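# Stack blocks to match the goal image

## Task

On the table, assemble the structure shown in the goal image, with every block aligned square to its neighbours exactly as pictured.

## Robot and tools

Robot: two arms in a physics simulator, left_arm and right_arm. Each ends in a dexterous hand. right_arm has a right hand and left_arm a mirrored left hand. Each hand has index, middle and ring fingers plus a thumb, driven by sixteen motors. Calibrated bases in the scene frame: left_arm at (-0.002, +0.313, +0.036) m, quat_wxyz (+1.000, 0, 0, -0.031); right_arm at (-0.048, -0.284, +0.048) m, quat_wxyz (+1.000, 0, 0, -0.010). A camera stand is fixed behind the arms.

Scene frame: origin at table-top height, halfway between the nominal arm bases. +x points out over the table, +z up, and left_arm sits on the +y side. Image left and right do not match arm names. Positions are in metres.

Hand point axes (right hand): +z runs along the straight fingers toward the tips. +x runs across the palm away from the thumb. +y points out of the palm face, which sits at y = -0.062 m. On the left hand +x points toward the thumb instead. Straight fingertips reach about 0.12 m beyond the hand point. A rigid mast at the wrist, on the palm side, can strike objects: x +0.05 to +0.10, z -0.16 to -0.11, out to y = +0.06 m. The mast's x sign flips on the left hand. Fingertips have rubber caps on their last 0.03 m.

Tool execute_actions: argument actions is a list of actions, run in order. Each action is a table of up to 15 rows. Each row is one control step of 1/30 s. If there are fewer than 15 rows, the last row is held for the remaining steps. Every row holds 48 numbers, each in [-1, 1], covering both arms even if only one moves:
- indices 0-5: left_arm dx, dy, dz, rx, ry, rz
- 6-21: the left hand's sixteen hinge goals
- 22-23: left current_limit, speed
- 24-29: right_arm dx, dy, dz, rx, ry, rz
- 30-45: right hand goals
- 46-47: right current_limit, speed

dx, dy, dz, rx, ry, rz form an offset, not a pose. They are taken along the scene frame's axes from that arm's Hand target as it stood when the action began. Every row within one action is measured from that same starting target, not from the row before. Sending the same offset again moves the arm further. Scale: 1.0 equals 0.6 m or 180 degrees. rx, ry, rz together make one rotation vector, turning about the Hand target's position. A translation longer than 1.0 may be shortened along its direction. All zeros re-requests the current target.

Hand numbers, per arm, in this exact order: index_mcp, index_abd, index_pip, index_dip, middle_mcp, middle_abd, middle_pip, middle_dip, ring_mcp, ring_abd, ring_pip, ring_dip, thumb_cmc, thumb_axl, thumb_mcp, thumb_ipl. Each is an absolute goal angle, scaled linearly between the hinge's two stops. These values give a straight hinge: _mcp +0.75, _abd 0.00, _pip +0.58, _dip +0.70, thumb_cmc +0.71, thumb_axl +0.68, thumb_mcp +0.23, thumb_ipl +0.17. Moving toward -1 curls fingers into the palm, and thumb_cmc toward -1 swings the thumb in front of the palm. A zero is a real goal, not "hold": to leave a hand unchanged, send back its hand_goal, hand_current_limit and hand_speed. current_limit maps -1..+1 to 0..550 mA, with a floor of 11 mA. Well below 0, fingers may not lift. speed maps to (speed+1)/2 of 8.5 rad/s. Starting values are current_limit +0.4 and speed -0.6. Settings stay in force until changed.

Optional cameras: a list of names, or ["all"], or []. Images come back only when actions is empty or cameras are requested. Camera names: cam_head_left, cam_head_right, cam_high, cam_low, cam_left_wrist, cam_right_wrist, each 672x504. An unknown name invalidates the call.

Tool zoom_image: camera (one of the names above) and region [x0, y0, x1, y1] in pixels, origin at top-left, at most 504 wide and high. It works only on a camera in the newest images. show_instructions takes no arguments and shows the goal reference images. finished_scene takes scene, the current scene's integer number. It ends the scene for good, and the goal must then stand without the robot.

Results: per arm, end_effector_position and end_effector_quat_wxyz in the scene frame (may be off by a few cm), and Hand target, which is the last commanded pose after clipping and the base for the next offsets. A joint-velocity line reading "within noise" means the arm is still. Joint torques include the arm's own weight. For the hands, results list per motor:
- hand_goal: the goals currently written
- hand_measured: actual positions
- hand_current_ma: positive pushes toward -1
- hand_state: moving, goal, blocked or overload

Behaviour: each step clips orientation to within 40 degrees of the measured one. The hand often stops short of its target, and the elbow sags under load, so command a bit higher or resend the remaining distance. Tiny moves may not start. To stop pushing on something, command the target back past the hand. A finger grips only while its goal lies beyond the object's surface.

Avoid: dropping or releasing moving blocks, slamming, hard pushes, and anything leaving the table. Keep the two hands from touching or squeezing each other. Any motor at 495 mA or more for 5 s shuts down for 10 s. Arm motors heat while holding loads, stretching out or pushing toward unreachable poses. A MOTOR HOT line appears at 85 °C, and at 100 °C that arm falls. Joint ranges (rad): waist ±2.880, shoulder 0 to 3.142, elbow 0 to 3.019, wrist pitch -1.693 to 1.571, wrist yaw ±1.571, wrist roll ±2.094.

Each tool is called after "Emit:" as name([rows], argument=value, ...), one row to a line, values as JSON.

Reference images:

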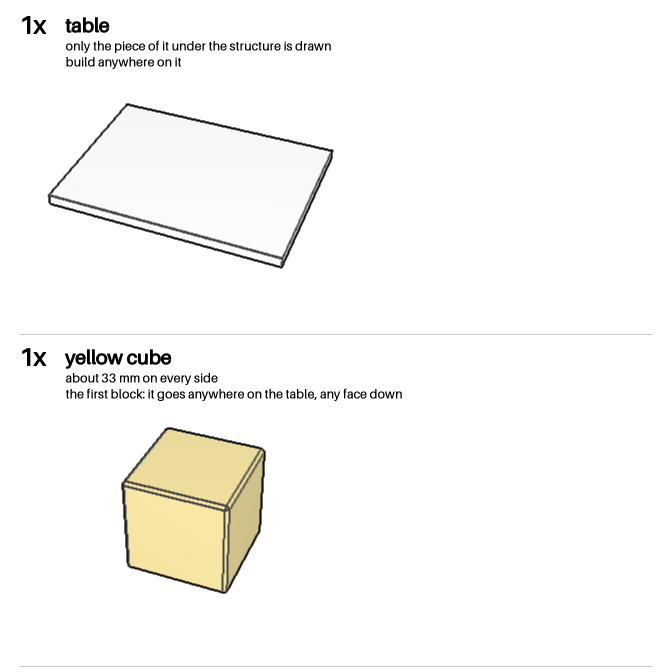

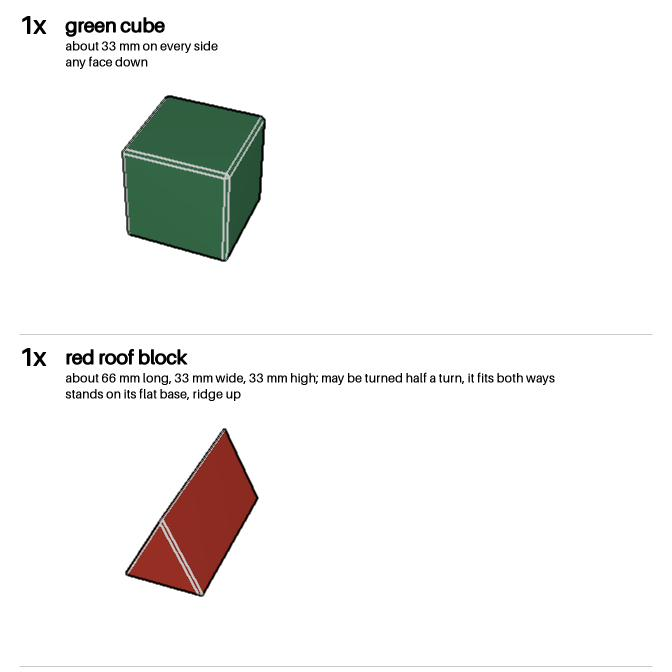

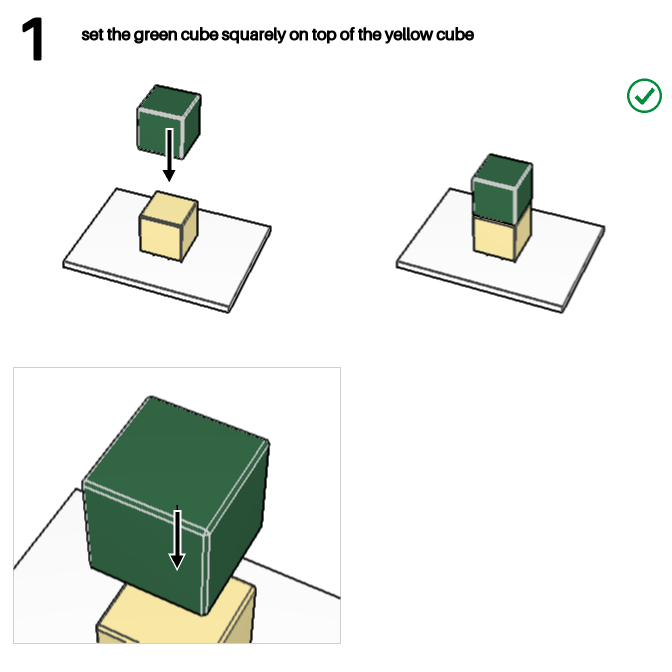

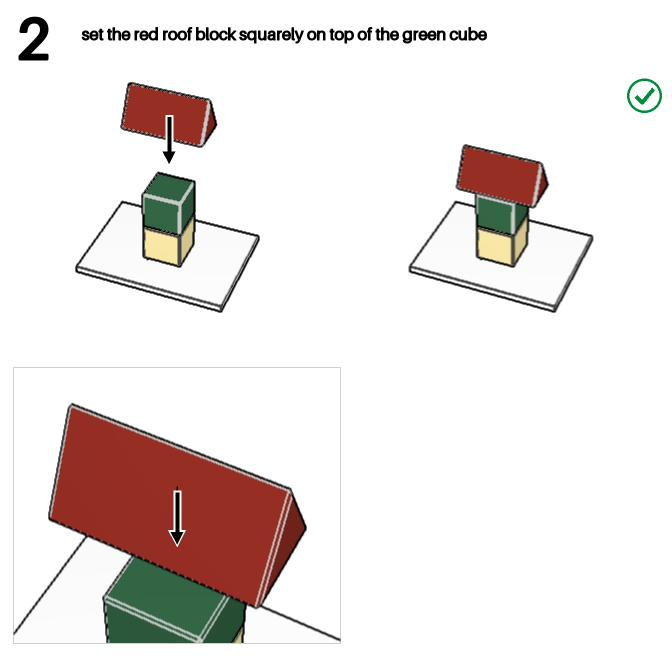

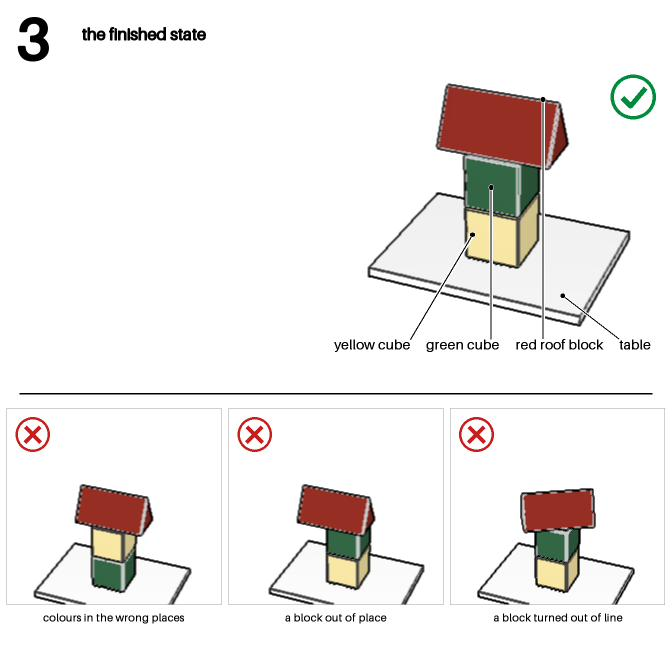

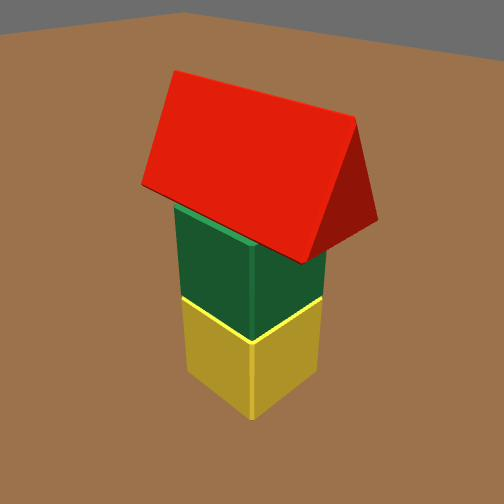

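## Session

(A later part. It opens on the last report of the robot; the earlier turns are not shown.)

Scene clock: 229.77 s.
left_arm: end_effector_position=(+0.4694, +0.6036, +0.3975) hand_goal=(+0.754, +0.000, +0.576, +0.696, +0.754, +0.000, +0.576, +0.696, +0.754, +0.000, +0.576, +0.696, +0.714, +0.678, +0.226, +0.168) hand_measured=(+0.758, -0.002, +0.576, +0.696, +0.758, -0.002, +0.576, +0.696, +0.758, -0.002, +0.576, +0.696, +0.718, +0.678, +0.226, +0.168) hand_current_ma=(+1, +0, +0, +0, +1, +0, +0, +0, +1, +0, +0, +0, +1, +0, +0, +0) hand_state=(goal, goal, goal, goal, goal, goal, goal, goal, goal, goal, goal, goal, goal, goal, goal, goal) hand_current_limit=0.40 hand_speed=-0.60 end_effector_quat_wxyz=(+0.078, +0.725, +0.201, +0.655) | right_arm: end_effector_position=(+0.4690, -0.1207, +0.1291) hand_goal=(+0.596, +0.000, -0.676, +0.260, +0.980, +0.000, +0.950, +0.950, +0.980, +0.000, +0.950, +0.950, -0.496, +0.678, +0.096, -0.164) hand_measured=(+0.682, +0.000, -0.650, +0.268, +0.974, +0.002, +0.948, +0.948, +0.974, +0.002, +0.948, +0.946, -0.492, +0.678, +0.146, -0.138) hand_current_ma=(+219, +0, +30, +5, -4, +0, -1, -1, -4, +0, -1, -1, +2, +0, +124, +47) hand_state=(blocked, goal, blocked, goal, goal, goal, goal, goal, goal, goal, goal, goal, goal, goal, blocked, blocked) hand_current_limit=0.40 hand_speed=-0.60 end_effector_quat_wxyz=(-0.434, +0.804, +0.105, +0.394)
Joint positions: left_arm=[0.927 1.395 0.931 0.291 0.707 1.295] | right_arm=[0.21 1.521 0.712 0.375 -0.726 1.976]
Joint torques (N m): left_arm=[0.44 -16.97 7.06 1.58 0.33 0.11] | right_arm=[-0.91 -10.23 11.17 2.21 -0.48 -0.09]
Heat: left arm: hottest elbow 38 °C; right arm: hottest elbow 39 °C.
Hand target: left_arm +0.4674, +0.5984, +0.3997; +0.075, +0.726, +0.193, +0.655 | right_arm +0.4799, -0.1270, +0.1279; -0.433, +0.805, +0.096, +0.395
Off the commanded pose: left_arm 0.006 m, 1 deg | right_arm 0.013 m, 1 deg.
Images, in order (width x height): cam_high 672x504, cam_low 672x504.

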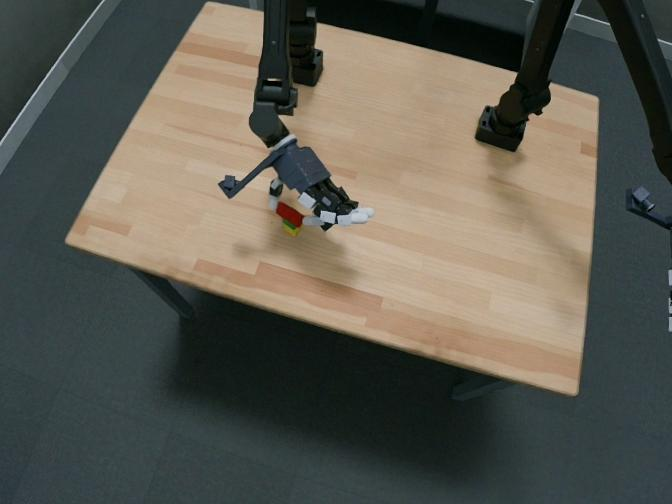

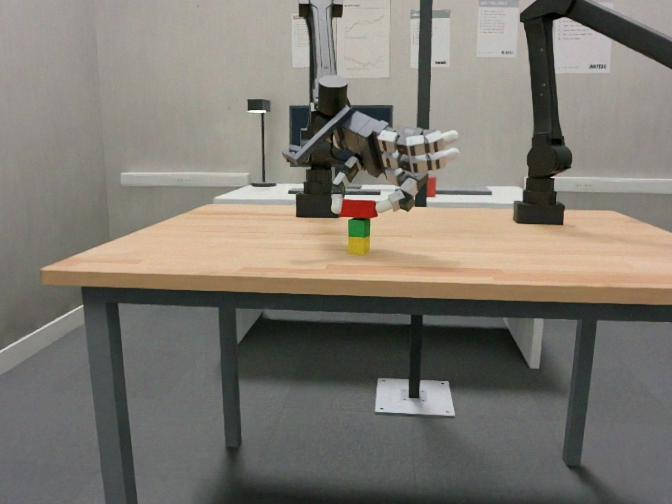

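Emit:
execute_actions([
  [[0,0,0,0,0,0,0.754,0,0.576,0.696,0.754,0,0.576,0.696,0.754,0,0.576,0.696,0.714,0.678,0.226,0.168,0.4,-0.6,-0.015,0.001,-0.010,0.001,0.004,0,0.595,0,-0.676,0.26,0.98,0,0.95,0.95,0.98,0,0.95,0.95,-0.497,0.677,0.095,-0.165,0.4,-0.6]],
], cameras=["cam_low","cam_high"])

Emit:
zoom_image(camera="cam_high", region=[274, 194, 316, 236])

Emit:
zoom_image(camera="cam_low", region=[334, 188, 384, 238])

Scene clock: 232.20 s.
left_arm: end_effector_position=(+0.4694, +0.6036, +0.3975) hand_goal=(+0.754, +0.000, +0.576, +0.696, +0.754, +0.000, +0.576, +0.696, +0.754, +0.000, +0.576, +0.696, +0.714, +0.678, +0.226, +0.168) hand_measured=(+0.758, -0.002, +0.576, +0.696, +0.758, -0.002, +0.576, +0.696, +0.758, -0.002, +0.576, +0.696, +0.718, +0.678, +0.226, +0.168) hand_current_ma=(+1, +0, +0, +0, +1, +0, +0, +0, +1, +0, +0, +0, +1, +0, +0, +0) hand_state=(goal, goal, goal, goal, goal, goal, goal, goal, goal, goal, goal, goal, goal, goal, goal, goal) hand_current_limit=0.40 hand_speed=-0.60 end_effector_quat_wxyz=(+0.078, +0.725, +0.201, +0.655) | right_arm: end_effector_position=(+0.4684, -0.1205, +0.1287) hand_goal=(+0.596, +0.000, -0.676, +0.260, +0.980, +0.000, +0.950, +0.950, +0.980, +0.000, +0.950, +0.950, -0.496, +0.678, +0.096, -0.164) hand_measured=(+0.682, +0.000, -0.650, +0.268, +0.974, +0.002, +0.948, +0.948, +0.974, +0.002, +0.948, +0.946, -0.492, +0.678, +0.146, -0.138) hand_current_ma=(+219, +0, +30, +5, -4, +0, -1, -1, -4, +0, -1, -1, +2, +0, +124, +47) hand_state=(blocked, goal, blocked, goal, goal, goal, goal, goal, goal, goal, goal, goal, goal, goal, blocked, blocked) hand_current_limit=0.40 hand_speed=-0.60 end_effector_quat_wxyz=(-0.435, +0.804, +0.102, +0.392)
Joint positions: left_arm=[0.927 1.395 0.931 0.291 0.707 1.295] | right_arm=[0.21 1.521 0.712 0.375 -0.726 1.984]
Joint torques (N m): left_arm=[0.44 -16.97 7.08 1.59 0.33 0.11] | right_arm=[-0.73 -10.4 9.17 2.62 -0.44 -0.09]
Heat: left arm: hottest elbow 38 °C; right arm: hottest elbow 39 °C.
Hand target: left_arm +0.4674, +0.5984, +0.3997; +0.075, +0.726, +0.193, +0.655 | right_arm +0.4709, -0.1264, +0.1219; -0.435, +0.807, +0.093, +0.390
Off the commanded pose: left_arm 0.006 m, 1 deg | right_arm 0.009 m, 1 deg.
Images, in order (width x height): cam_high 672x504, cam_low 672x504.

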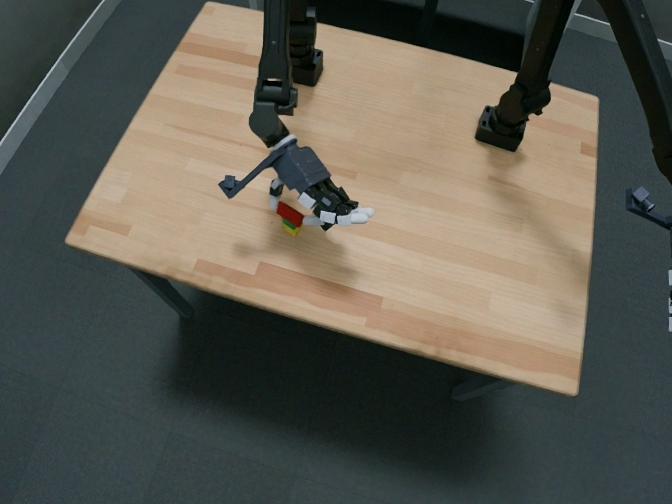

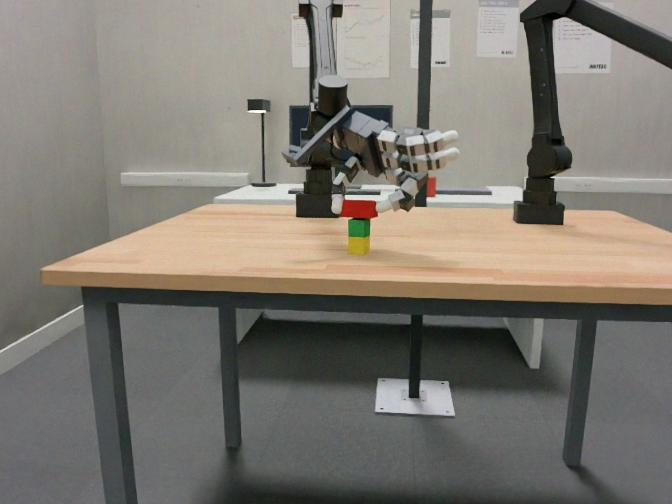

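Scaled by 12.000 from the camera's 672x504 image, which has a finer 960x720 frame.

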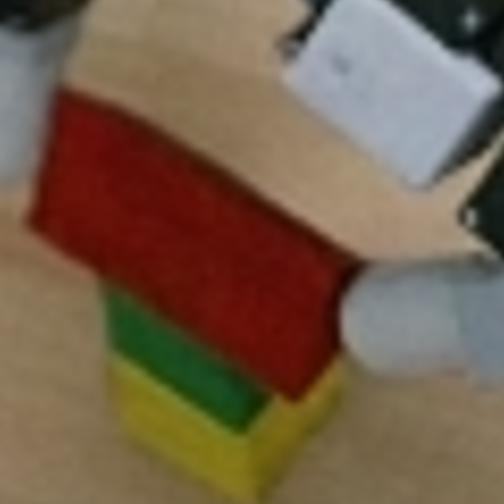

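Scaled by 10.080 from the camera's 672x504 image, which has a finer 960x720 frame.

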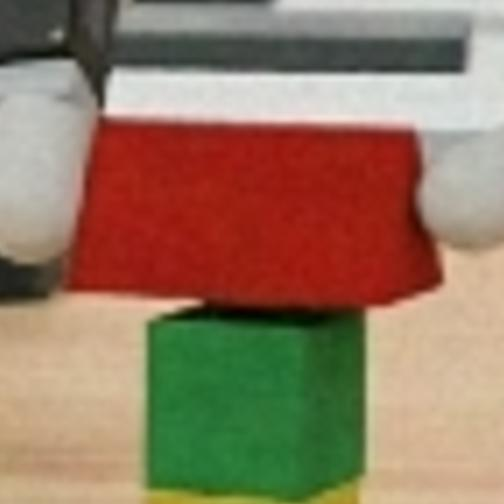

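Emit:
execute_actions([
  [[0,0,0,0,0,0,0.754,0,0.576,0.696,0.754,0,0.576,0.696,0.754,0,0.576,0.696,0.714,0.678,0.226,0.168,0.4,-0.6,-0.005,0,-0.010,0,0,0,0.595,0,-0.676,0.26,0.98,0,0.95,0.95,0.98,0,0.95,0.95,-0.497,0.677,0.095,-0.165,0.4,-0.6]],
], cameras=["cam_low","cam_high"])

Emit:
zoom_image(camera="cam_high", region=[274, 194, 316, 236])

Emit:
zoom_image(camera="cam_low", region=[334, 188, 384, 238])

Scene clock: 233.83 s.
left_arm: end_effector_position=(+0.4694, +0.6036, +0.3975) hand_goal=(+0.754, +0.000, +0.576, +0.696, +0.754, +0.000, +0.576, +0.696, +0.754, +0.000, +0.576, +0.696, +0.714, +0.678, +0.226, +0.168) hand_measured=(+0.758, -0.002, +0.576, +0.696, +0.758, -0.002, +0.576, +0.696, +0.758, -0.002, +0.576, +0.696, +0.718, +0.678, +0.226, +0.168) hand_current_ma=(+1, +0, +0, +0, +1, +0, +0, +0, +1, +0, +0, +0, +1, +0, +0, +0) hand_state=(goal, goal, goal, goal, goal, goal, goal, goal, goal, goal, goal, goal, goal, goal, goal, goal) hand_current_limit=0.40 hand_speed=-0.60 end_effector_quat_wxyz=(+0.078, +0.725, +0.201, +0.655) | right_arm: end_effector_position=(+0.4685, -0.1204, +0.1294) hand_goal=(+0.596, +0.000, -0.676, +0.260, +0.980, +0.000, +0.950, +0.950, +0.980, +0.000, +0.950, +0.950, -0.496, +0.678, +0.096, -0.164) hand_measured=(+0.682, +0.000, -0.650, +0.268, +0.974, +0.002, +0.948, +0.948, +0.974, +0.002, +0.948, +0.946, -0.492, +0.678, +0.146, -0.138) hand_current_ma=(+219, +0, +30, +5, -4, +0, -1, -1, -4, +0, -1, -1, +2, +0, +124, +47) hand_state=(blocked, goal, blocked, goal, goal, goal, goal, goal, goal, goal, goal, goal, goal, goal, blocked, blocked) hand_current_limit=0.40 hand_speed=-0.60 end_effector_quat_wxyz=(-0.436, +0.802, +0.103, +0.395)
Joint positions: left_arm=[0.927 1.395 0.931 0.291 0.707 1.295] | right_arm=[0.21 1.521 0.708 0.388 -0.726 1.986]
Joint torques (N m): left_arm=[0.5 -16.91 7.08 1.59 0.33 0.1] | right_arm=[-0.62 -9.88 8.36 3.06 -0.38 -0.07]
Heat: left arm: hottest elbow 38 °C; right arm: hottest elbow 39 °C.
Hand target: left_arm +0.4674, +0.5984, +0.3997; +0.075, +0.726, +0.193, +0.655 | right_arm +0.4679, -0.1264, +0.1159; -0.435, +0.807, +0.093, +0.390
Off the commanded pose: left_arm 0.006 m, 1 deg | right_arm 0.015 m, 1 deg.
Images, in order (width x height): cam_high 672x504, cam_low 672x504.

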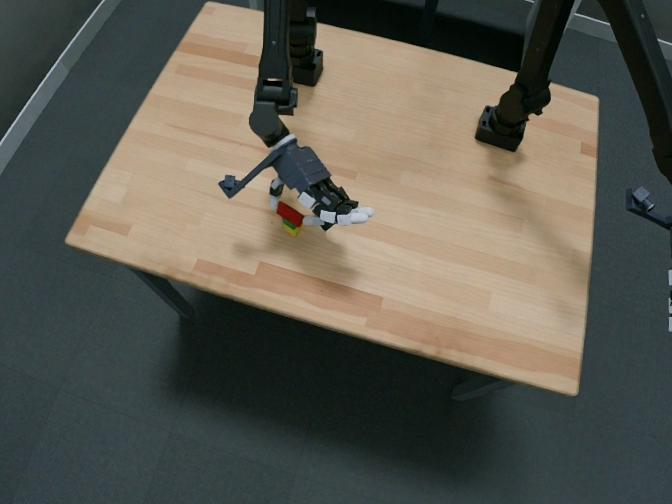

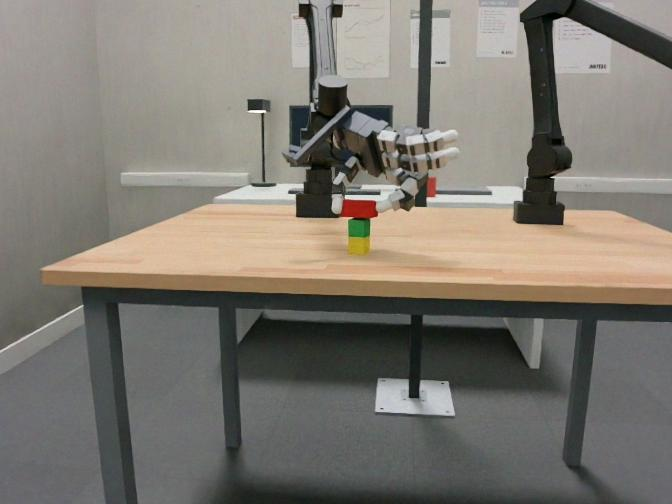

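Scaled by 12.000 from the camera's 672x504 image, which has a finer 960x720 frame.

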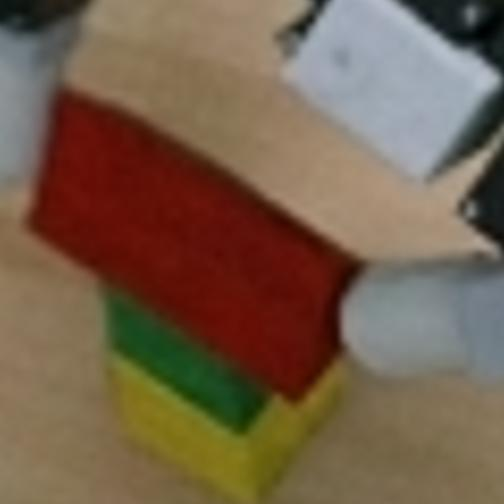

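Scaled by 10.080 from the camera's 672x504 image, which has a finer 960x720 frame.

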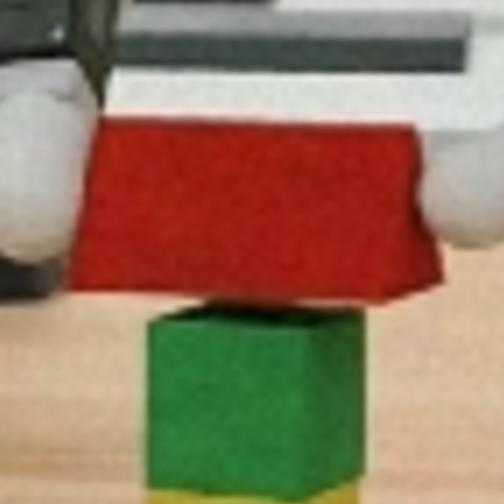

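Emit:
execute_actions([
  [[0,0,0,0,0,0,0.754,0,0.576,0.696,0.754,0,0.576,0.696,0.754,0,0.576,0.696,0.714,0.678,0.226,0.168,0.4,-0.6,-0.001,0,-0.007,0,0.002,0,0.595,0,-0.676,0.26,0.98,0,0.95,0.95,0.98,0,0.95,0.95,-0.497,0.677,0.095,-0.165,0.4,-0.6]],
], cameras=["cam_low","cam_high"])

Emit:
zoom_image(camera="cam_high", region=[274, 194, 316, 236])

Emit:
zoom_image(camera="cam_low", region=[334, 188, 384, 238])

Scene clock: 235.30 s.
left_arm: end_effector_position=(+0.4694, +0.6036, +0.3975) hand_goal=(+0.754, +0.000, +0.576, +0.696, +0.754, +0.000, +0.576, +0.696, +0.754, +0.000, +0.576, +0.696, +0.714, +0.678, +0.226, +0.168) hand_measured=(+0.758, -0.002, +0.576, +0.696, +0.758, -0.002, +0.576, +0.696, +0.758, -0.002, +0.576, +0.696, +0.718, +0.678, +0.226, +0.168) hand_current_ma=(+1, +0, +0, +0, +1, +0, +0, +0, +1, +0, +0, +0, +1, +0, +0, +0) hand_state=(goal, goal, goal, goal, goal, goal, goal, goal, goal, goal, goal, goal, goal, goal, goal, goal) hand_current_limit=0.40 hand_speed=-0.60 end_effector_quat_wxyz=(+0.078, +0.725, +0.201, +0.655) | right_arm: end_effector_position=(+0.4687, -0.1203, +0.1259) hand_goal=(+0.596, +0.000, -0.676, +0.260, +0.980, +0.000, +0.950, +0.950, +0.980, +0.000, +0.950, +0.950, -0.496, +0.678, +0.096, -0.164) hand_measured=(+0.682, +0.000, -0.650, +0.268, +0.974, +0.002, +0.948, +0.948, +0.974, +0.002, +0.948, +0.946, -0.492, +0.678, +0.146, -0.138) hand_current_ma=(+219, +0, +30, +5, -4, +0, -1, -1, -4, +0, -1, -1, +2, +0, +124, +47) hand_state=(blocked, goal, blocked, goal, goal, goal, goal, goal, goal, goal, goal, goal, goal, goal, blocked, blocked) hand_current_limit=0.40 hand_speed=-0.60 end_effector_quat_wxyz=(-0.436, +0.803, +0.102, +0.393)
Joint positions: left_arm=[0.927 1.395 0.931 0.291 0.707 1.295] | right_arm=[0.21 1.53 0.708 0.393 -0.726 1.987]
Joint torques (N m): left_arm=[0.5 -16.97 7.06 1.61 0.33 0.11] | right_arm=[-0.56 -10.29 8.02 3.04 -0.42 -0.05]
Heat: left arm: hottest elbow 38 °C; right arm: hottest elbow 39 °C.
Hand target: left_arm +0.4674, +0.5984, +0.3997; +0.075, +0.726, +0.193, +0.655 | right_arm +0.4673, -0.1264, +0.1117; -0.435, +0.808, +0.091, +0.387
Off the commanded pose: left_arm 0.006 m, 1 deg | right_arm 0.016 m, 2 deg.
Images, in order (width x height): cam_high 672x504, cam_low 672x504.

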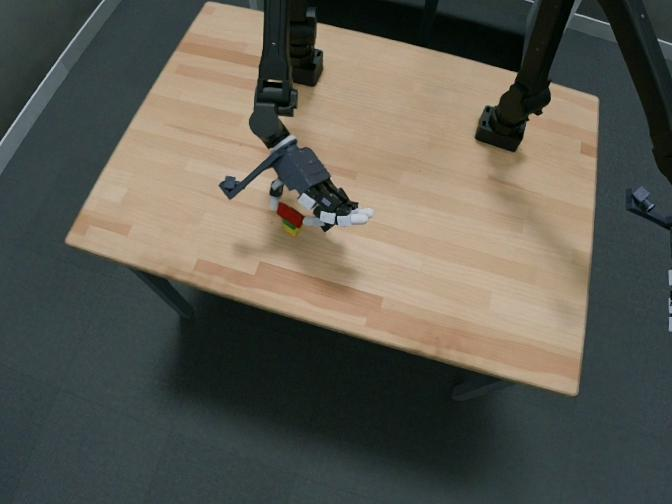

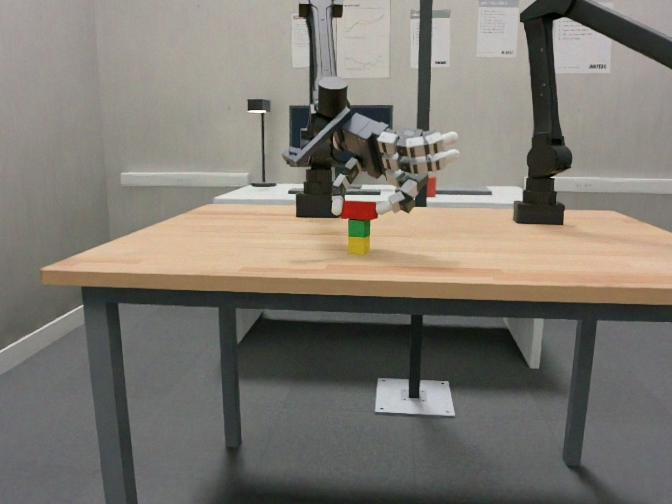

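Scaled by 12.000 from the camera's 672x504 image, which has a finer 960x720 frame.

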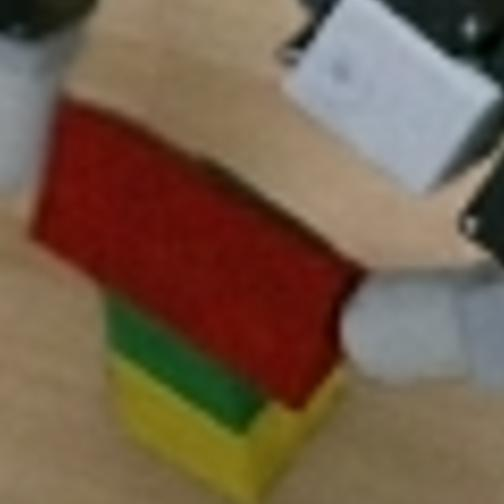

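Scaled by 10.080 from the camera's 672x504 image, which has a finer 960x720 frame.

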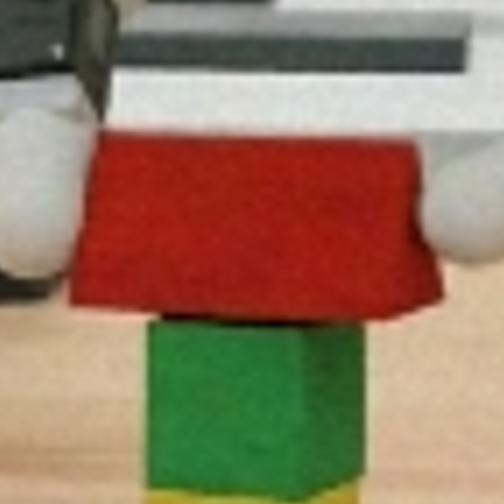

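Emit:
execute_actions([
  [[0,0,0,0,0,0,0.754,0,0.576,0.696,0.754,0,0.576,0.696,0.754,0,0.576,0.696,0.714,0.678,0.226,0.168,0.4,-0.6,-0.012,-0.001,0.001,0.001,0.007,0,0.595,0,-0.676,0.26,0.98,0,0.95,0.95,0.98,0,0.95,0.95,-0.497,0.677,0.095,-0.165,0.4,-0.6]],
], cameras=["cam_low","cam_high"])

Emit:
zoom_image(camera="cam_high", region=[274, 194, 316, 236])

Emit:
zoom_image(camera="cam_low", region=[334, 188, 384, 238])

Scene clock: 237.07 s.
left_arm: end_effector_position=(+0.4694, +0.6036, +0.3975) hand_goal=(+0.754, +0.000, +0.576, +0.696, +0.754, +0.000, +0.576, +0.696, +0.754, +0.000, +0.576, +0.696, +0.714, +0.678, +0.226, +0.168) hand_measured=(+0.758, -0.002, +0.576, +0.696, +0.758, -0.002, +0.576, +0.696, +0.758, -0.002, +0.576, +0.696, +0.718, +0.678, +0.226, +0.168) hand_current_ma=(+1, +0, +0, +0, +1, +0, +0, +0, +1, +0, +0, +0, +1, +0, +0, +0) hand_state=(goal, goal, goal, goal, goal, goal, goal, goal, goal, goal, goal, goal, goal, goal, goal, goal) hand_current_limit=0.40 hand_speed=-0.60 end_effector_quat_wxyz=(+0.078, +0.725, +0.201, +0.655) | right_arm: end_effector_position=(+0.4663, -0.1205, +0.1235) hand_goal=(+0.596, +0.000, -0.676, +0.260, +0.980, +0.000, +0.950, +0.950, +0.980, +0.000, +0.950, +0.950, -0.496, +0.678, +0.096, -0.164) hand_measured=(+0.682, +0.000, -0.650, +0.268, +0.974, +0.002, +0.948, +0.948, +0.974, +0.002, +0.948, +0.946, -0.498, +0.676, +0.146, -0.138) hand_current_ma=(+219, +0, +30, +5, -4, +0, -1, -1, -4, +0, -1, -1, +0, +0, +124, +47) hand_state=(blocked, goal, blocked, goal, goal, goal, goal, goal, goal, goal, goal, goal, goal, goal, blocked, blocked) hand_current_limit=0.40 hand_speed=-0.60 end_effector_quat_wxyz=(-0.437, +0.804, +0.100, +0.390)
Joint positions: left_arm=[0.927 1.395 0.931 0.291 0.707 1.295] | right_arm=[0.21 1.53 0.703 0.393 -0.727 1.991]
Joint torques (N m): left_arm=[0.5 -16.91 7.05 1.58 0.33 0.11] | right_arm=[-0.56 -11.69 7.72 1.92 -0.49 -0.04]
Heat: left arm: hottest elbow 38 °C; right arm: hottest elbow 38 °C.
Hand target: left_arm +0.4674, +0.5984, +0.3997; +0.075, +0.726, +0.193, +0.655 | right_arm +0.4601, -0.1270, +0.1123; -0.437, +0.811, +0.086, +0.378
Off the commanded pose: left_arm 0.006 m, 1 deg | right_arm 0.014 m, 2 deg.
Images, in order (width x height): cam_high 672x504, cam_low 672x504.

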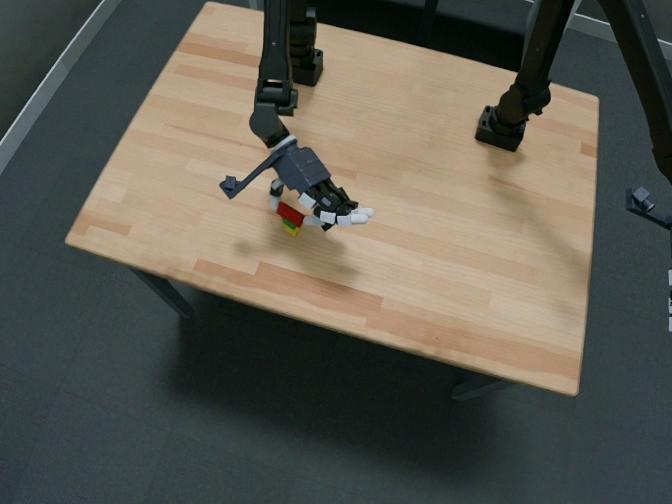

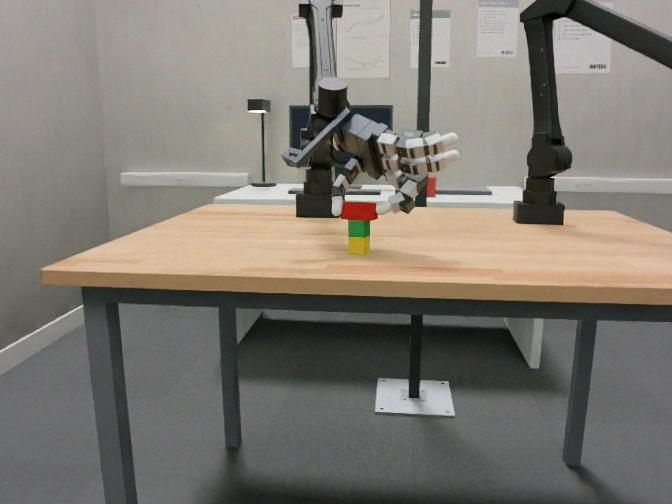

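Scaled by 12.000 from the camera's 672x504 image, which has a finer 960x720 frame.

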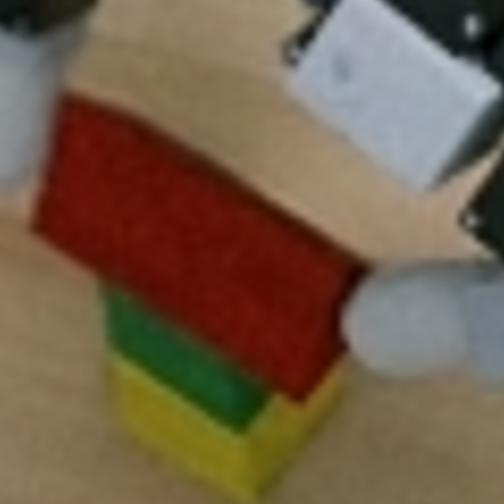

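Scaled by 10.080 from the camera's 672x504 image, which has a finer 960x720 frame.

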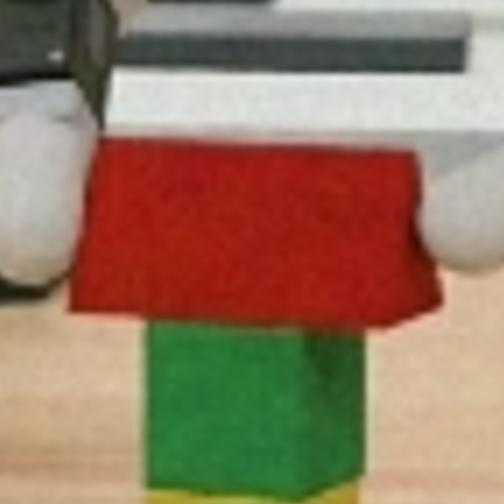

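Emit:
execute_actions([
  [[0,0,0,0,0,0,0.754,0,0.576,0.696,0.754,0,0.576,0.696,0.754,0,0.576,0.696,0.714,0.678,0.226,0.168,0.4,-0.6,0.002,-0.001,-0.005,0,0,0,0.595,0,-0.676,0.26,0.98,0,0.95,0.95,0.98,0,0.95,0.95,-0.497,0.677,0.095,-0.165,0.4,-0.6]],
], cameras=["cam_low","cam_high"])

Emit:
zoom_image(camera="cam_high", region=[274, 194, 316, 236])

Emit:
zoom_image(camera="cam_low", region=[334, 198, 384, 248])

Scene clock: 238.90 s.
left_arm: end_effector_position=(+0.4694, +0.6036, +0.3975) hand_goal=(+0.754, +0.000, +0.576, +0.696, +0.754, +0.000, +0.576, +0.696, +0.754, +0.000, +0.576, +0.696, +0.714, +0.678, +0.226, +0.168) hand_measured=(+0.758, -0.002, +0.576, +0.696, +0.758, -0.002, +0.576, +0.696, +0.758, -0.002, +0.576, +0.696, +0.718, +0.678, +0.226, +0.168) hand_current_ma=(+1, +0, +0, +0, +1, +0, +0, +0, +1, +0, +0, +0, +1, +0, +0, +0) hand_state=(goal, goal, goal, goal, goal, goal, goal, goal, goal, goal, goal, goal, goal, goal, goal, goal) hand_current_limit=0.40 hand_speed=-0.60 end_effector_quat_wxyz=(+0.078, +0.725, +0.201, +0.655) | right_arm: end_effector_position=(+0.4661, -0.1202, +0.1235) hand_goal=(+0.596, +0.000, -0.676, +0.260, +0.980, +0.000, +0.950, +0.950, +0.980, +0.000, +0.950, +0.950, -0.496, +0.678, +0.096, -0.164) hand_measured=(+0.682, +0.000, -0.650, +0.268, +0.974, +0.002, +0.948, +0.948, +0.974, +0.002, +0.948, +0.946, -0.498, +0.676, +0.146, -0.138) hand_current_ma=(+219, +0, +30, +5, -4, +0, -1, -1, -4, +0, -1, -1, +0, +0, +124, +47) hand_state=(blocked, goal, blocked, goal, goal, goal, goal, goal, goal, goal, goal, goal, goal, goal, blocked, blocked) hand_current_limit=0.40 hand_speed=-0.60 end_effector_quat_wxyz=(-0.437, +0.804, +0.100, +0.390)
Joint positions: left_arm=[0.927 1.395 0.931 0.291 0.707 1.295] | right_arm=[0.21 1.53 0.703 0.393 -0.728 1.991]
Joint torques (N m): left_arm=[0.5 -16.97 7.08 1.58 0.33 0.11] | right_arm=[-0.38 -10.87 7.83 2.29 -0.51 -0.06]
Heat: left arm: hottest elbow 38 °C; right arm: hottest elbow 38 °C.
Hand target: left_arm +0.4674, +0.5984, +0.3997; +0.075, +0.726, +0.193, +0.655 | right_arm +0.4613, -0.1276, +0.1093; -0.437, +0.811, +0.086, +0.378
Off the commanded pose: left_arm 0.006 m, 1 deg | right_arm 0.017 m, 2 deg.
Images, in order (width x height): cam_high 672x504, cam_low 672x504.

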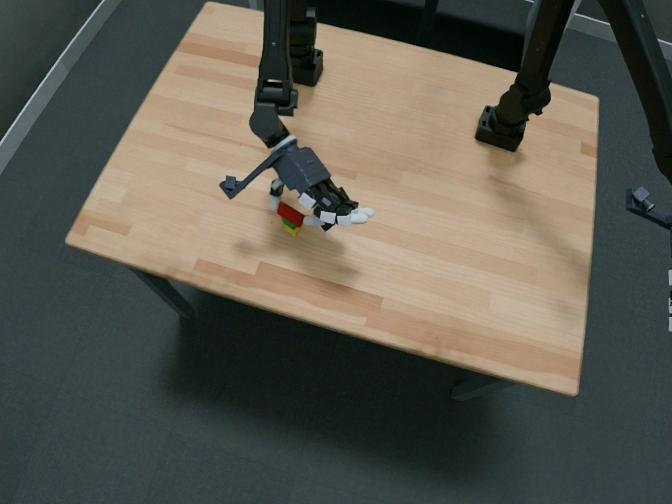

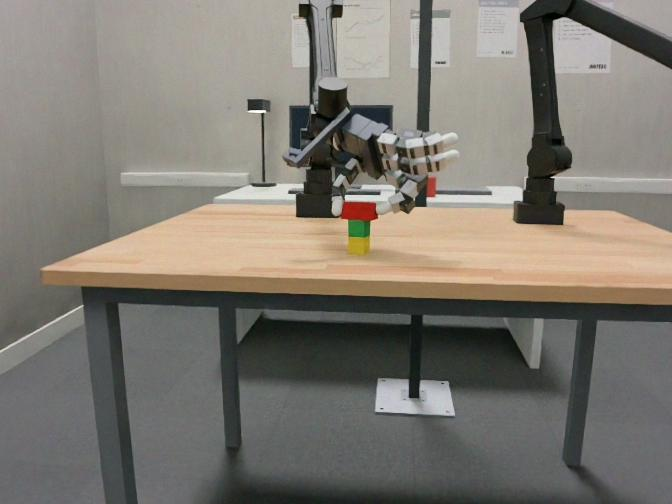

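Scaled by 12.000 from the camera's 672x504 image, which has a finer 960x720 frame.

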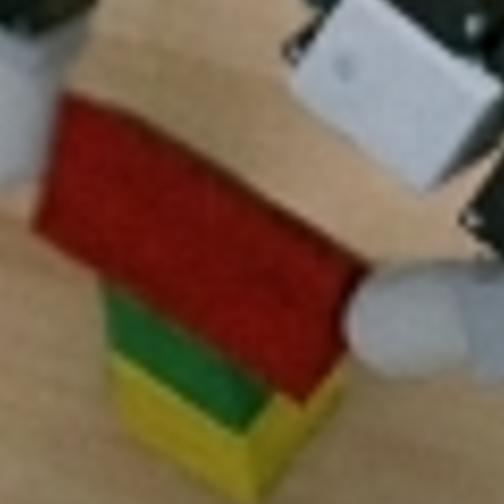

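Scaled by 10.080 from the camera's 672x504 image, which has a finer 960x720 frame.

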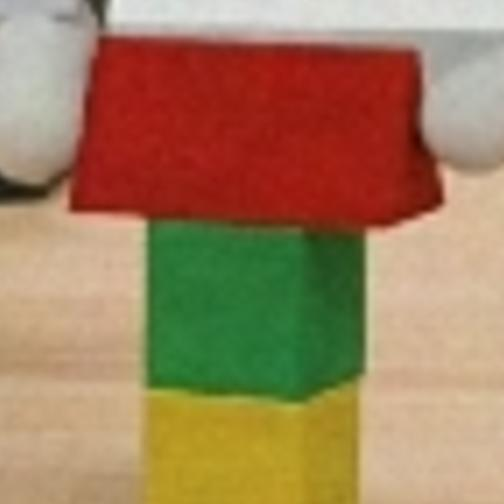

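Emit:
execute_actions([
  [[0,0,0,0,0,0,0.754,0,0.576,0.696,0.754,0,0.576,0.696,0.754,0,0.576,0.696,0.714,0.678,0.226,0.168,0.4,-0.6,0,0,0.003,0,0,0,0.64,0,-0.665,0.26,0.98,0,0.95,0.95,0.98,0,0.95,0.95,-0.497,0.677,0.12,-0.152,0.4,-0.6]],
  [[0,0,0,0,0,0,0.754,0,0.576,0.696,0.754,0,0.576,0.696,0.754,0,0.576,0.696,0.714,0.678,0.226,0.168,0.4,-0.6,0,0,0.003,0,0,0,0.675,0,-0.655,0.26,0.98,0,0.95,0.95,0.98,0,0.95,0.95,-0.497,0.677,0.138,-0.142,0.4,-0.6]],
  [[0,0,0,0,0,0,0.754,0,0.576,0.696,0.754,0,0.576,0.696,0.754,0,0.576,0.696,0.714,0.678,0.226,0.168,0.4,-0.6,0,0,0.002,0,0,0,0.70,0,-0.655,0.26,0.98,0,0.95,0.95,0.98,0,0.95,0.95,-0.497,0.677,0.146,-0.135,0.4,-0.6]],
], cameras=["cam_low","cam_high"])

Emit:
zoom_image(camera="cam_high", region=[274, 194, 316, 236])

Emit:
zoom_image(camera="cam_low", region=[334, 198, 384, 248])

Scene clock: 241.90 s.
left_arm: end_effector_position=(+0.4694, +0.6036, +0.3975) hand_goal=(+0.754, +0.000, +0.576, +0.696, +0.754, +0.000, +0.576, +0.696, +0.754, +0.000, +0.576, +0.696, +0.714, +0.678, +0.226, +0.168) hand_measured=(+0.758, -0.002, +0.576, +0.696, +0.758, -0.002, +0.576, +0.696, +0.758, -0.002, +0.576, +0.696, +0.718, +0.678, +0.226, +0.168) hand_current_ma=(+1, +0, +0, +0, +1, +0, +0, +0, +1, +0, +0, +0, +1, +0, +0, +0) hand_state=(goal, goal, goal, goal, goal, goal, goal, goal, goal, goal, goal, goal, goal, goal, goal, goal) hand_current_limit=0.40 hand_speed=-0.60 end_effector_quat_wxyz=(+0.078, +0.725, +0.201, +0.655) | right_arm: end_effector_position=(+0.4651, -0.1203, +0.1222) hand_goal=(+0.700, +0.000, -0.654, +0.260, +0.980, +0.000, +0.950, +0.950, +0.980, +0.000, +0.950, +0.950, -0.496, +0.678, +0.146, -0.134) hand_measured=(+0.692, +0.000, -0.648, +0.264, +0.974, +0.002, +0.948, +0.948, +0.974, +0.002, +0.948, +0.946, -0.494, +0.676, +0.148, -0.134) hand_current_ma=(-5, +0, +3, +2, -4, +0, -1, -1, -4, +0, -1, -1, +1, +0, +1, +0) hand_state=(goal, goal, goal, goal, goal, goal, goal, goal, goal, goal, goal, goal, goal, goal, goal, goal) hand_current_limit=0.40 hand_speed=-0.60 end_effector_quat_wxyz=(-0.438, +0.806, +0.099, +0.387)
Joint positions: left_arm=[0.927 1.395 0.931 0.291 0.707 1.295] | right_arm=[0.21 1.53 0.703 0.387 -0.729 1.992]
Joint torques (N m): left_arm=[0.5 -16.91 7.1 1.59 0.33 0.11] | right_arm=[-0.56 -11.87 8.18 2 -0.48 -0.07]
Heat: left arm: hottest elbow 38 °C; right arm: hottest elbow 38 °C.
Hand target: left_arm +0.4674, +0.5984, +0.3997; +0.075, +0.726, +0.193, +0.655 | right_arm +0.4613, -0.1276, +0.1141; -0.437, +0.811, +0.086, +0.378
Off the commanded pose: left_arm 0.006 m, 1 deg | right_arm 0.012 m, 2 deg.
Images, in order (width x height): cam_high 672x504, cam_low 672x504.

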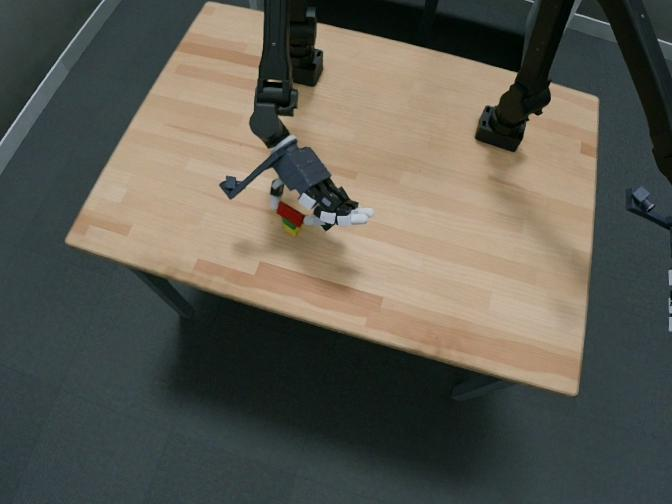

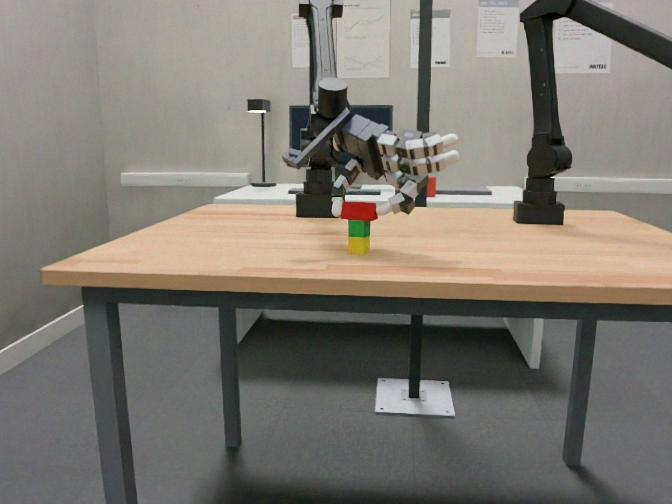

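Scaled by 12.000 from the camera's 672x504 image, which has a finer 960x720 frame.

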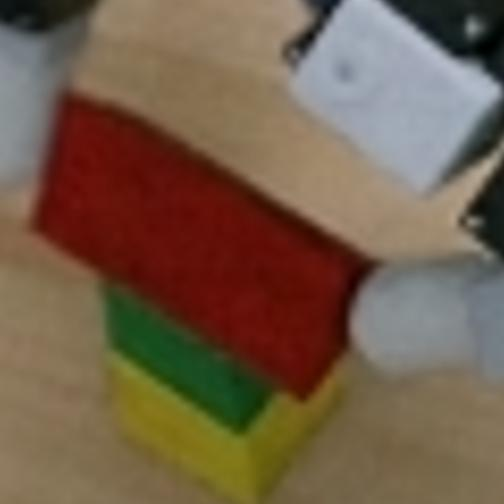

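Scaled by 10.080 from the camera's 672x504 image, which has a finer 960x720 frame.

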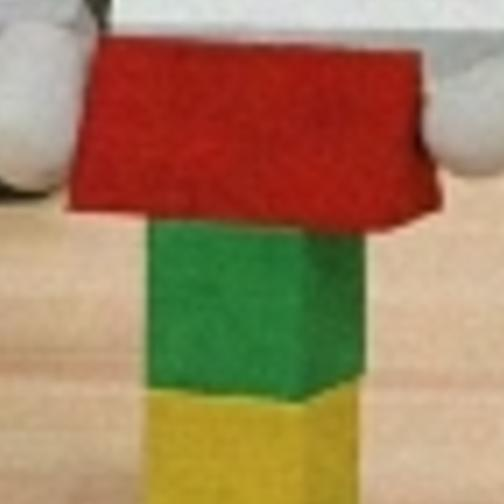

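Emit:
execute_actions([
  [[0,0,0,0,0,0,0.754,0,0.576,0.696,0.754,0,0.576,0.696,0.754,0,0.576,0.696,0.714,0.678,0.226,0.168,0.4,-0.6,0,0,0.002,0,0,0,0.74,0,-0.668,0.26,0.98,0,0.95,0.95,0.98,0,0.95,0.95,-0.497,0.677,0.15,-0.105,0.4,-0.6]],
  [[0,0,0,0,0,0,0.754,0,0.576,0.696,0.754,0,0.576,0.696,0.754,0,0.576,0.696,0.714,0.678,0.226,0.168,0.4,-0.6,0,0,0.004,0,0,0,0.81,0,-0.685,0.26,0.98,0,0.95,0.95,0.98,0,0.95,0.95,-0.497,0.677,0.145,-0.05,0.4,-0.6]],
  [[0,0,0,0,0,0,0.754,0,0.576,0.696,0.754,0,0.576,0.696,0.754,0,0.576,0.696,0.714,0.678,0.226,0.168,0.4,-0.6,0,0,0.006,0,0,0,0.884,0,-0.70,0.26,0.98,0,0.95,0.95,0.98,0,0.95,0.95,-0.497,0.677,0.14,0.02,0.4,-0.6]],
], cameras=["cam_low","cam_high"])

Emit:
zoom_image(camera="cam_high", region=[272, 192, 316, 236])

Emit:
zoom_image(camera="cam_low", region=[330, 198, 390, 258])

Scene clock: 244.47 s.
left_arm: end_effector_position=(+0.4694, +0.6036, +0.3975) hand_goal=(+0.754, +0.000, +0.576, +0.696, +0.754, +0.000, +0.576, +0.696, +0.754, +0.000, +0.576, +0.696, +0.714, +0.678, +0.226, +0.168) hand_measured=(+0.758, -0.002, +0.576, +0.696, +0.758, -0.002, +0.576, +0.696, +0.758, -0.002, +0.576, +0.696, +0.718, +0.678, +0.226, +0.168) hand_current_ma=(+1, +0, +0, +0, +1, +0, +0, +0, +1, +0, +0, +0, +1, +0, +0, +0) hand_state=(goal, goal, goal, goal, goal, goal, goal, goal, goal, goal, goal, goal, goal, goal, goal, goal) hand_current_limit=0.40 hand_speed=-0.60 end_effector_quat_wxyz=(+0.078, +0.725, +0.201, +0.655) | right_arm: end_effector_position=(+0.4611, -0.1210, +0.1172) hand_goal=(+0.884, +0.000, -0.700, +0.260, +0.980, +0.000, +0.950, +0.950, +0.980, +0.000, +0.950, +0.950, -0.496, +0.678, +0.140, +0.020) hand_measured=(+0.870, +0.000, -0.696, +0.264, +0.974, +0.002, +0.948, +0.948, +0.974, +0.002, +0.948, +0.946, -0.494, +0.676, +0.142, +0.018) hand_current_ma=(-13, +0, +2, +1, -4, +0, -1, -1, -4, +0, -1, -1, +1, +0, +0, -1) hand_state=(goal, goal, goal, goal, goal, goal, goal, goal, goal, goal, goal, goal, goal, goal, goal, goal) hand_current_limit=0.40 hand_speed=-0.60 end_effector_quat_wxyz=(-0.437, +0.811, +0.094, +0.377)
Joint positions: left_arm=[0.927 1.395 0.931 0.291 0.707 1.295] | right_arm=[0.21 1.53 0.703 0.362 -0.729 1.993]
Joint torques (N m): left_arm=[0.56 -16.91 7.08 1.59 0.33 0.11] | right_arm=[-0.91 -13.1 8.79 1.95 -0.52 -0.06]
Heat: left arm: hottest elbow 38 °C; right arm: hottest elbow 37 °C.
Hand target: left_arm +0.4674, +0.5984, +0.3997; +0.075, +0.726, +0.193, +0.655 | right_arm +0.4613, -0.1276, +0.1213; -0.437, +0.811, +0.086, +0.378
Off the commanded pose: left_arm 0.006 m, 1 deg | right_arm 0.008 m, 1 deg.
Images, in order (width x height): cam_high 672x504, cam_low 672x504.

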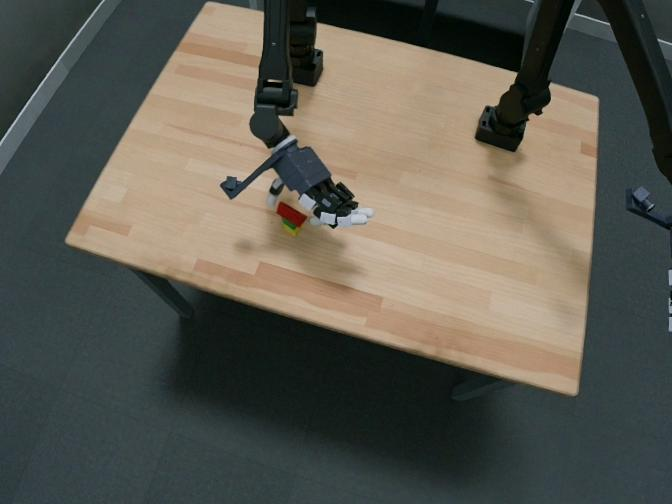

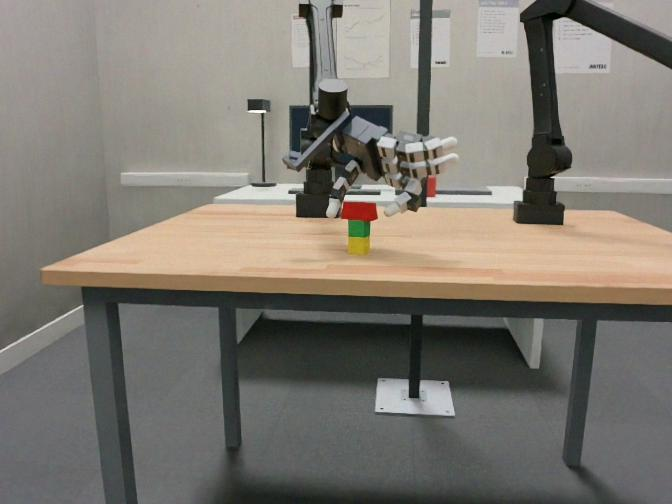

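Scaled by 11.455 from the camera's 672x504 image, which has a finer 960x720 frame.

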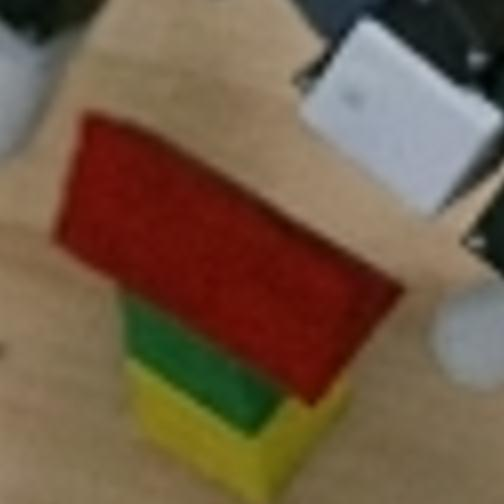

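Scaled by 8.400 from the camera's 672x504 image, which has a finer 960x720 frame.

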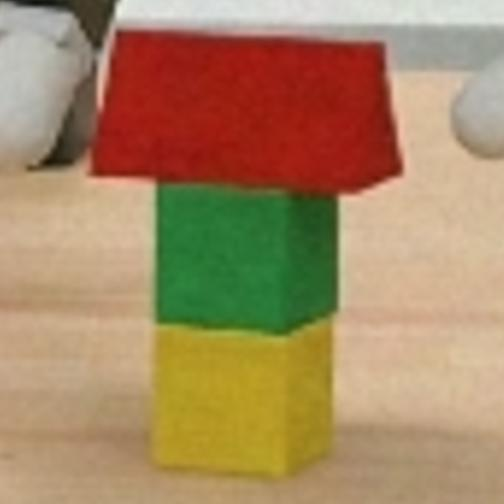

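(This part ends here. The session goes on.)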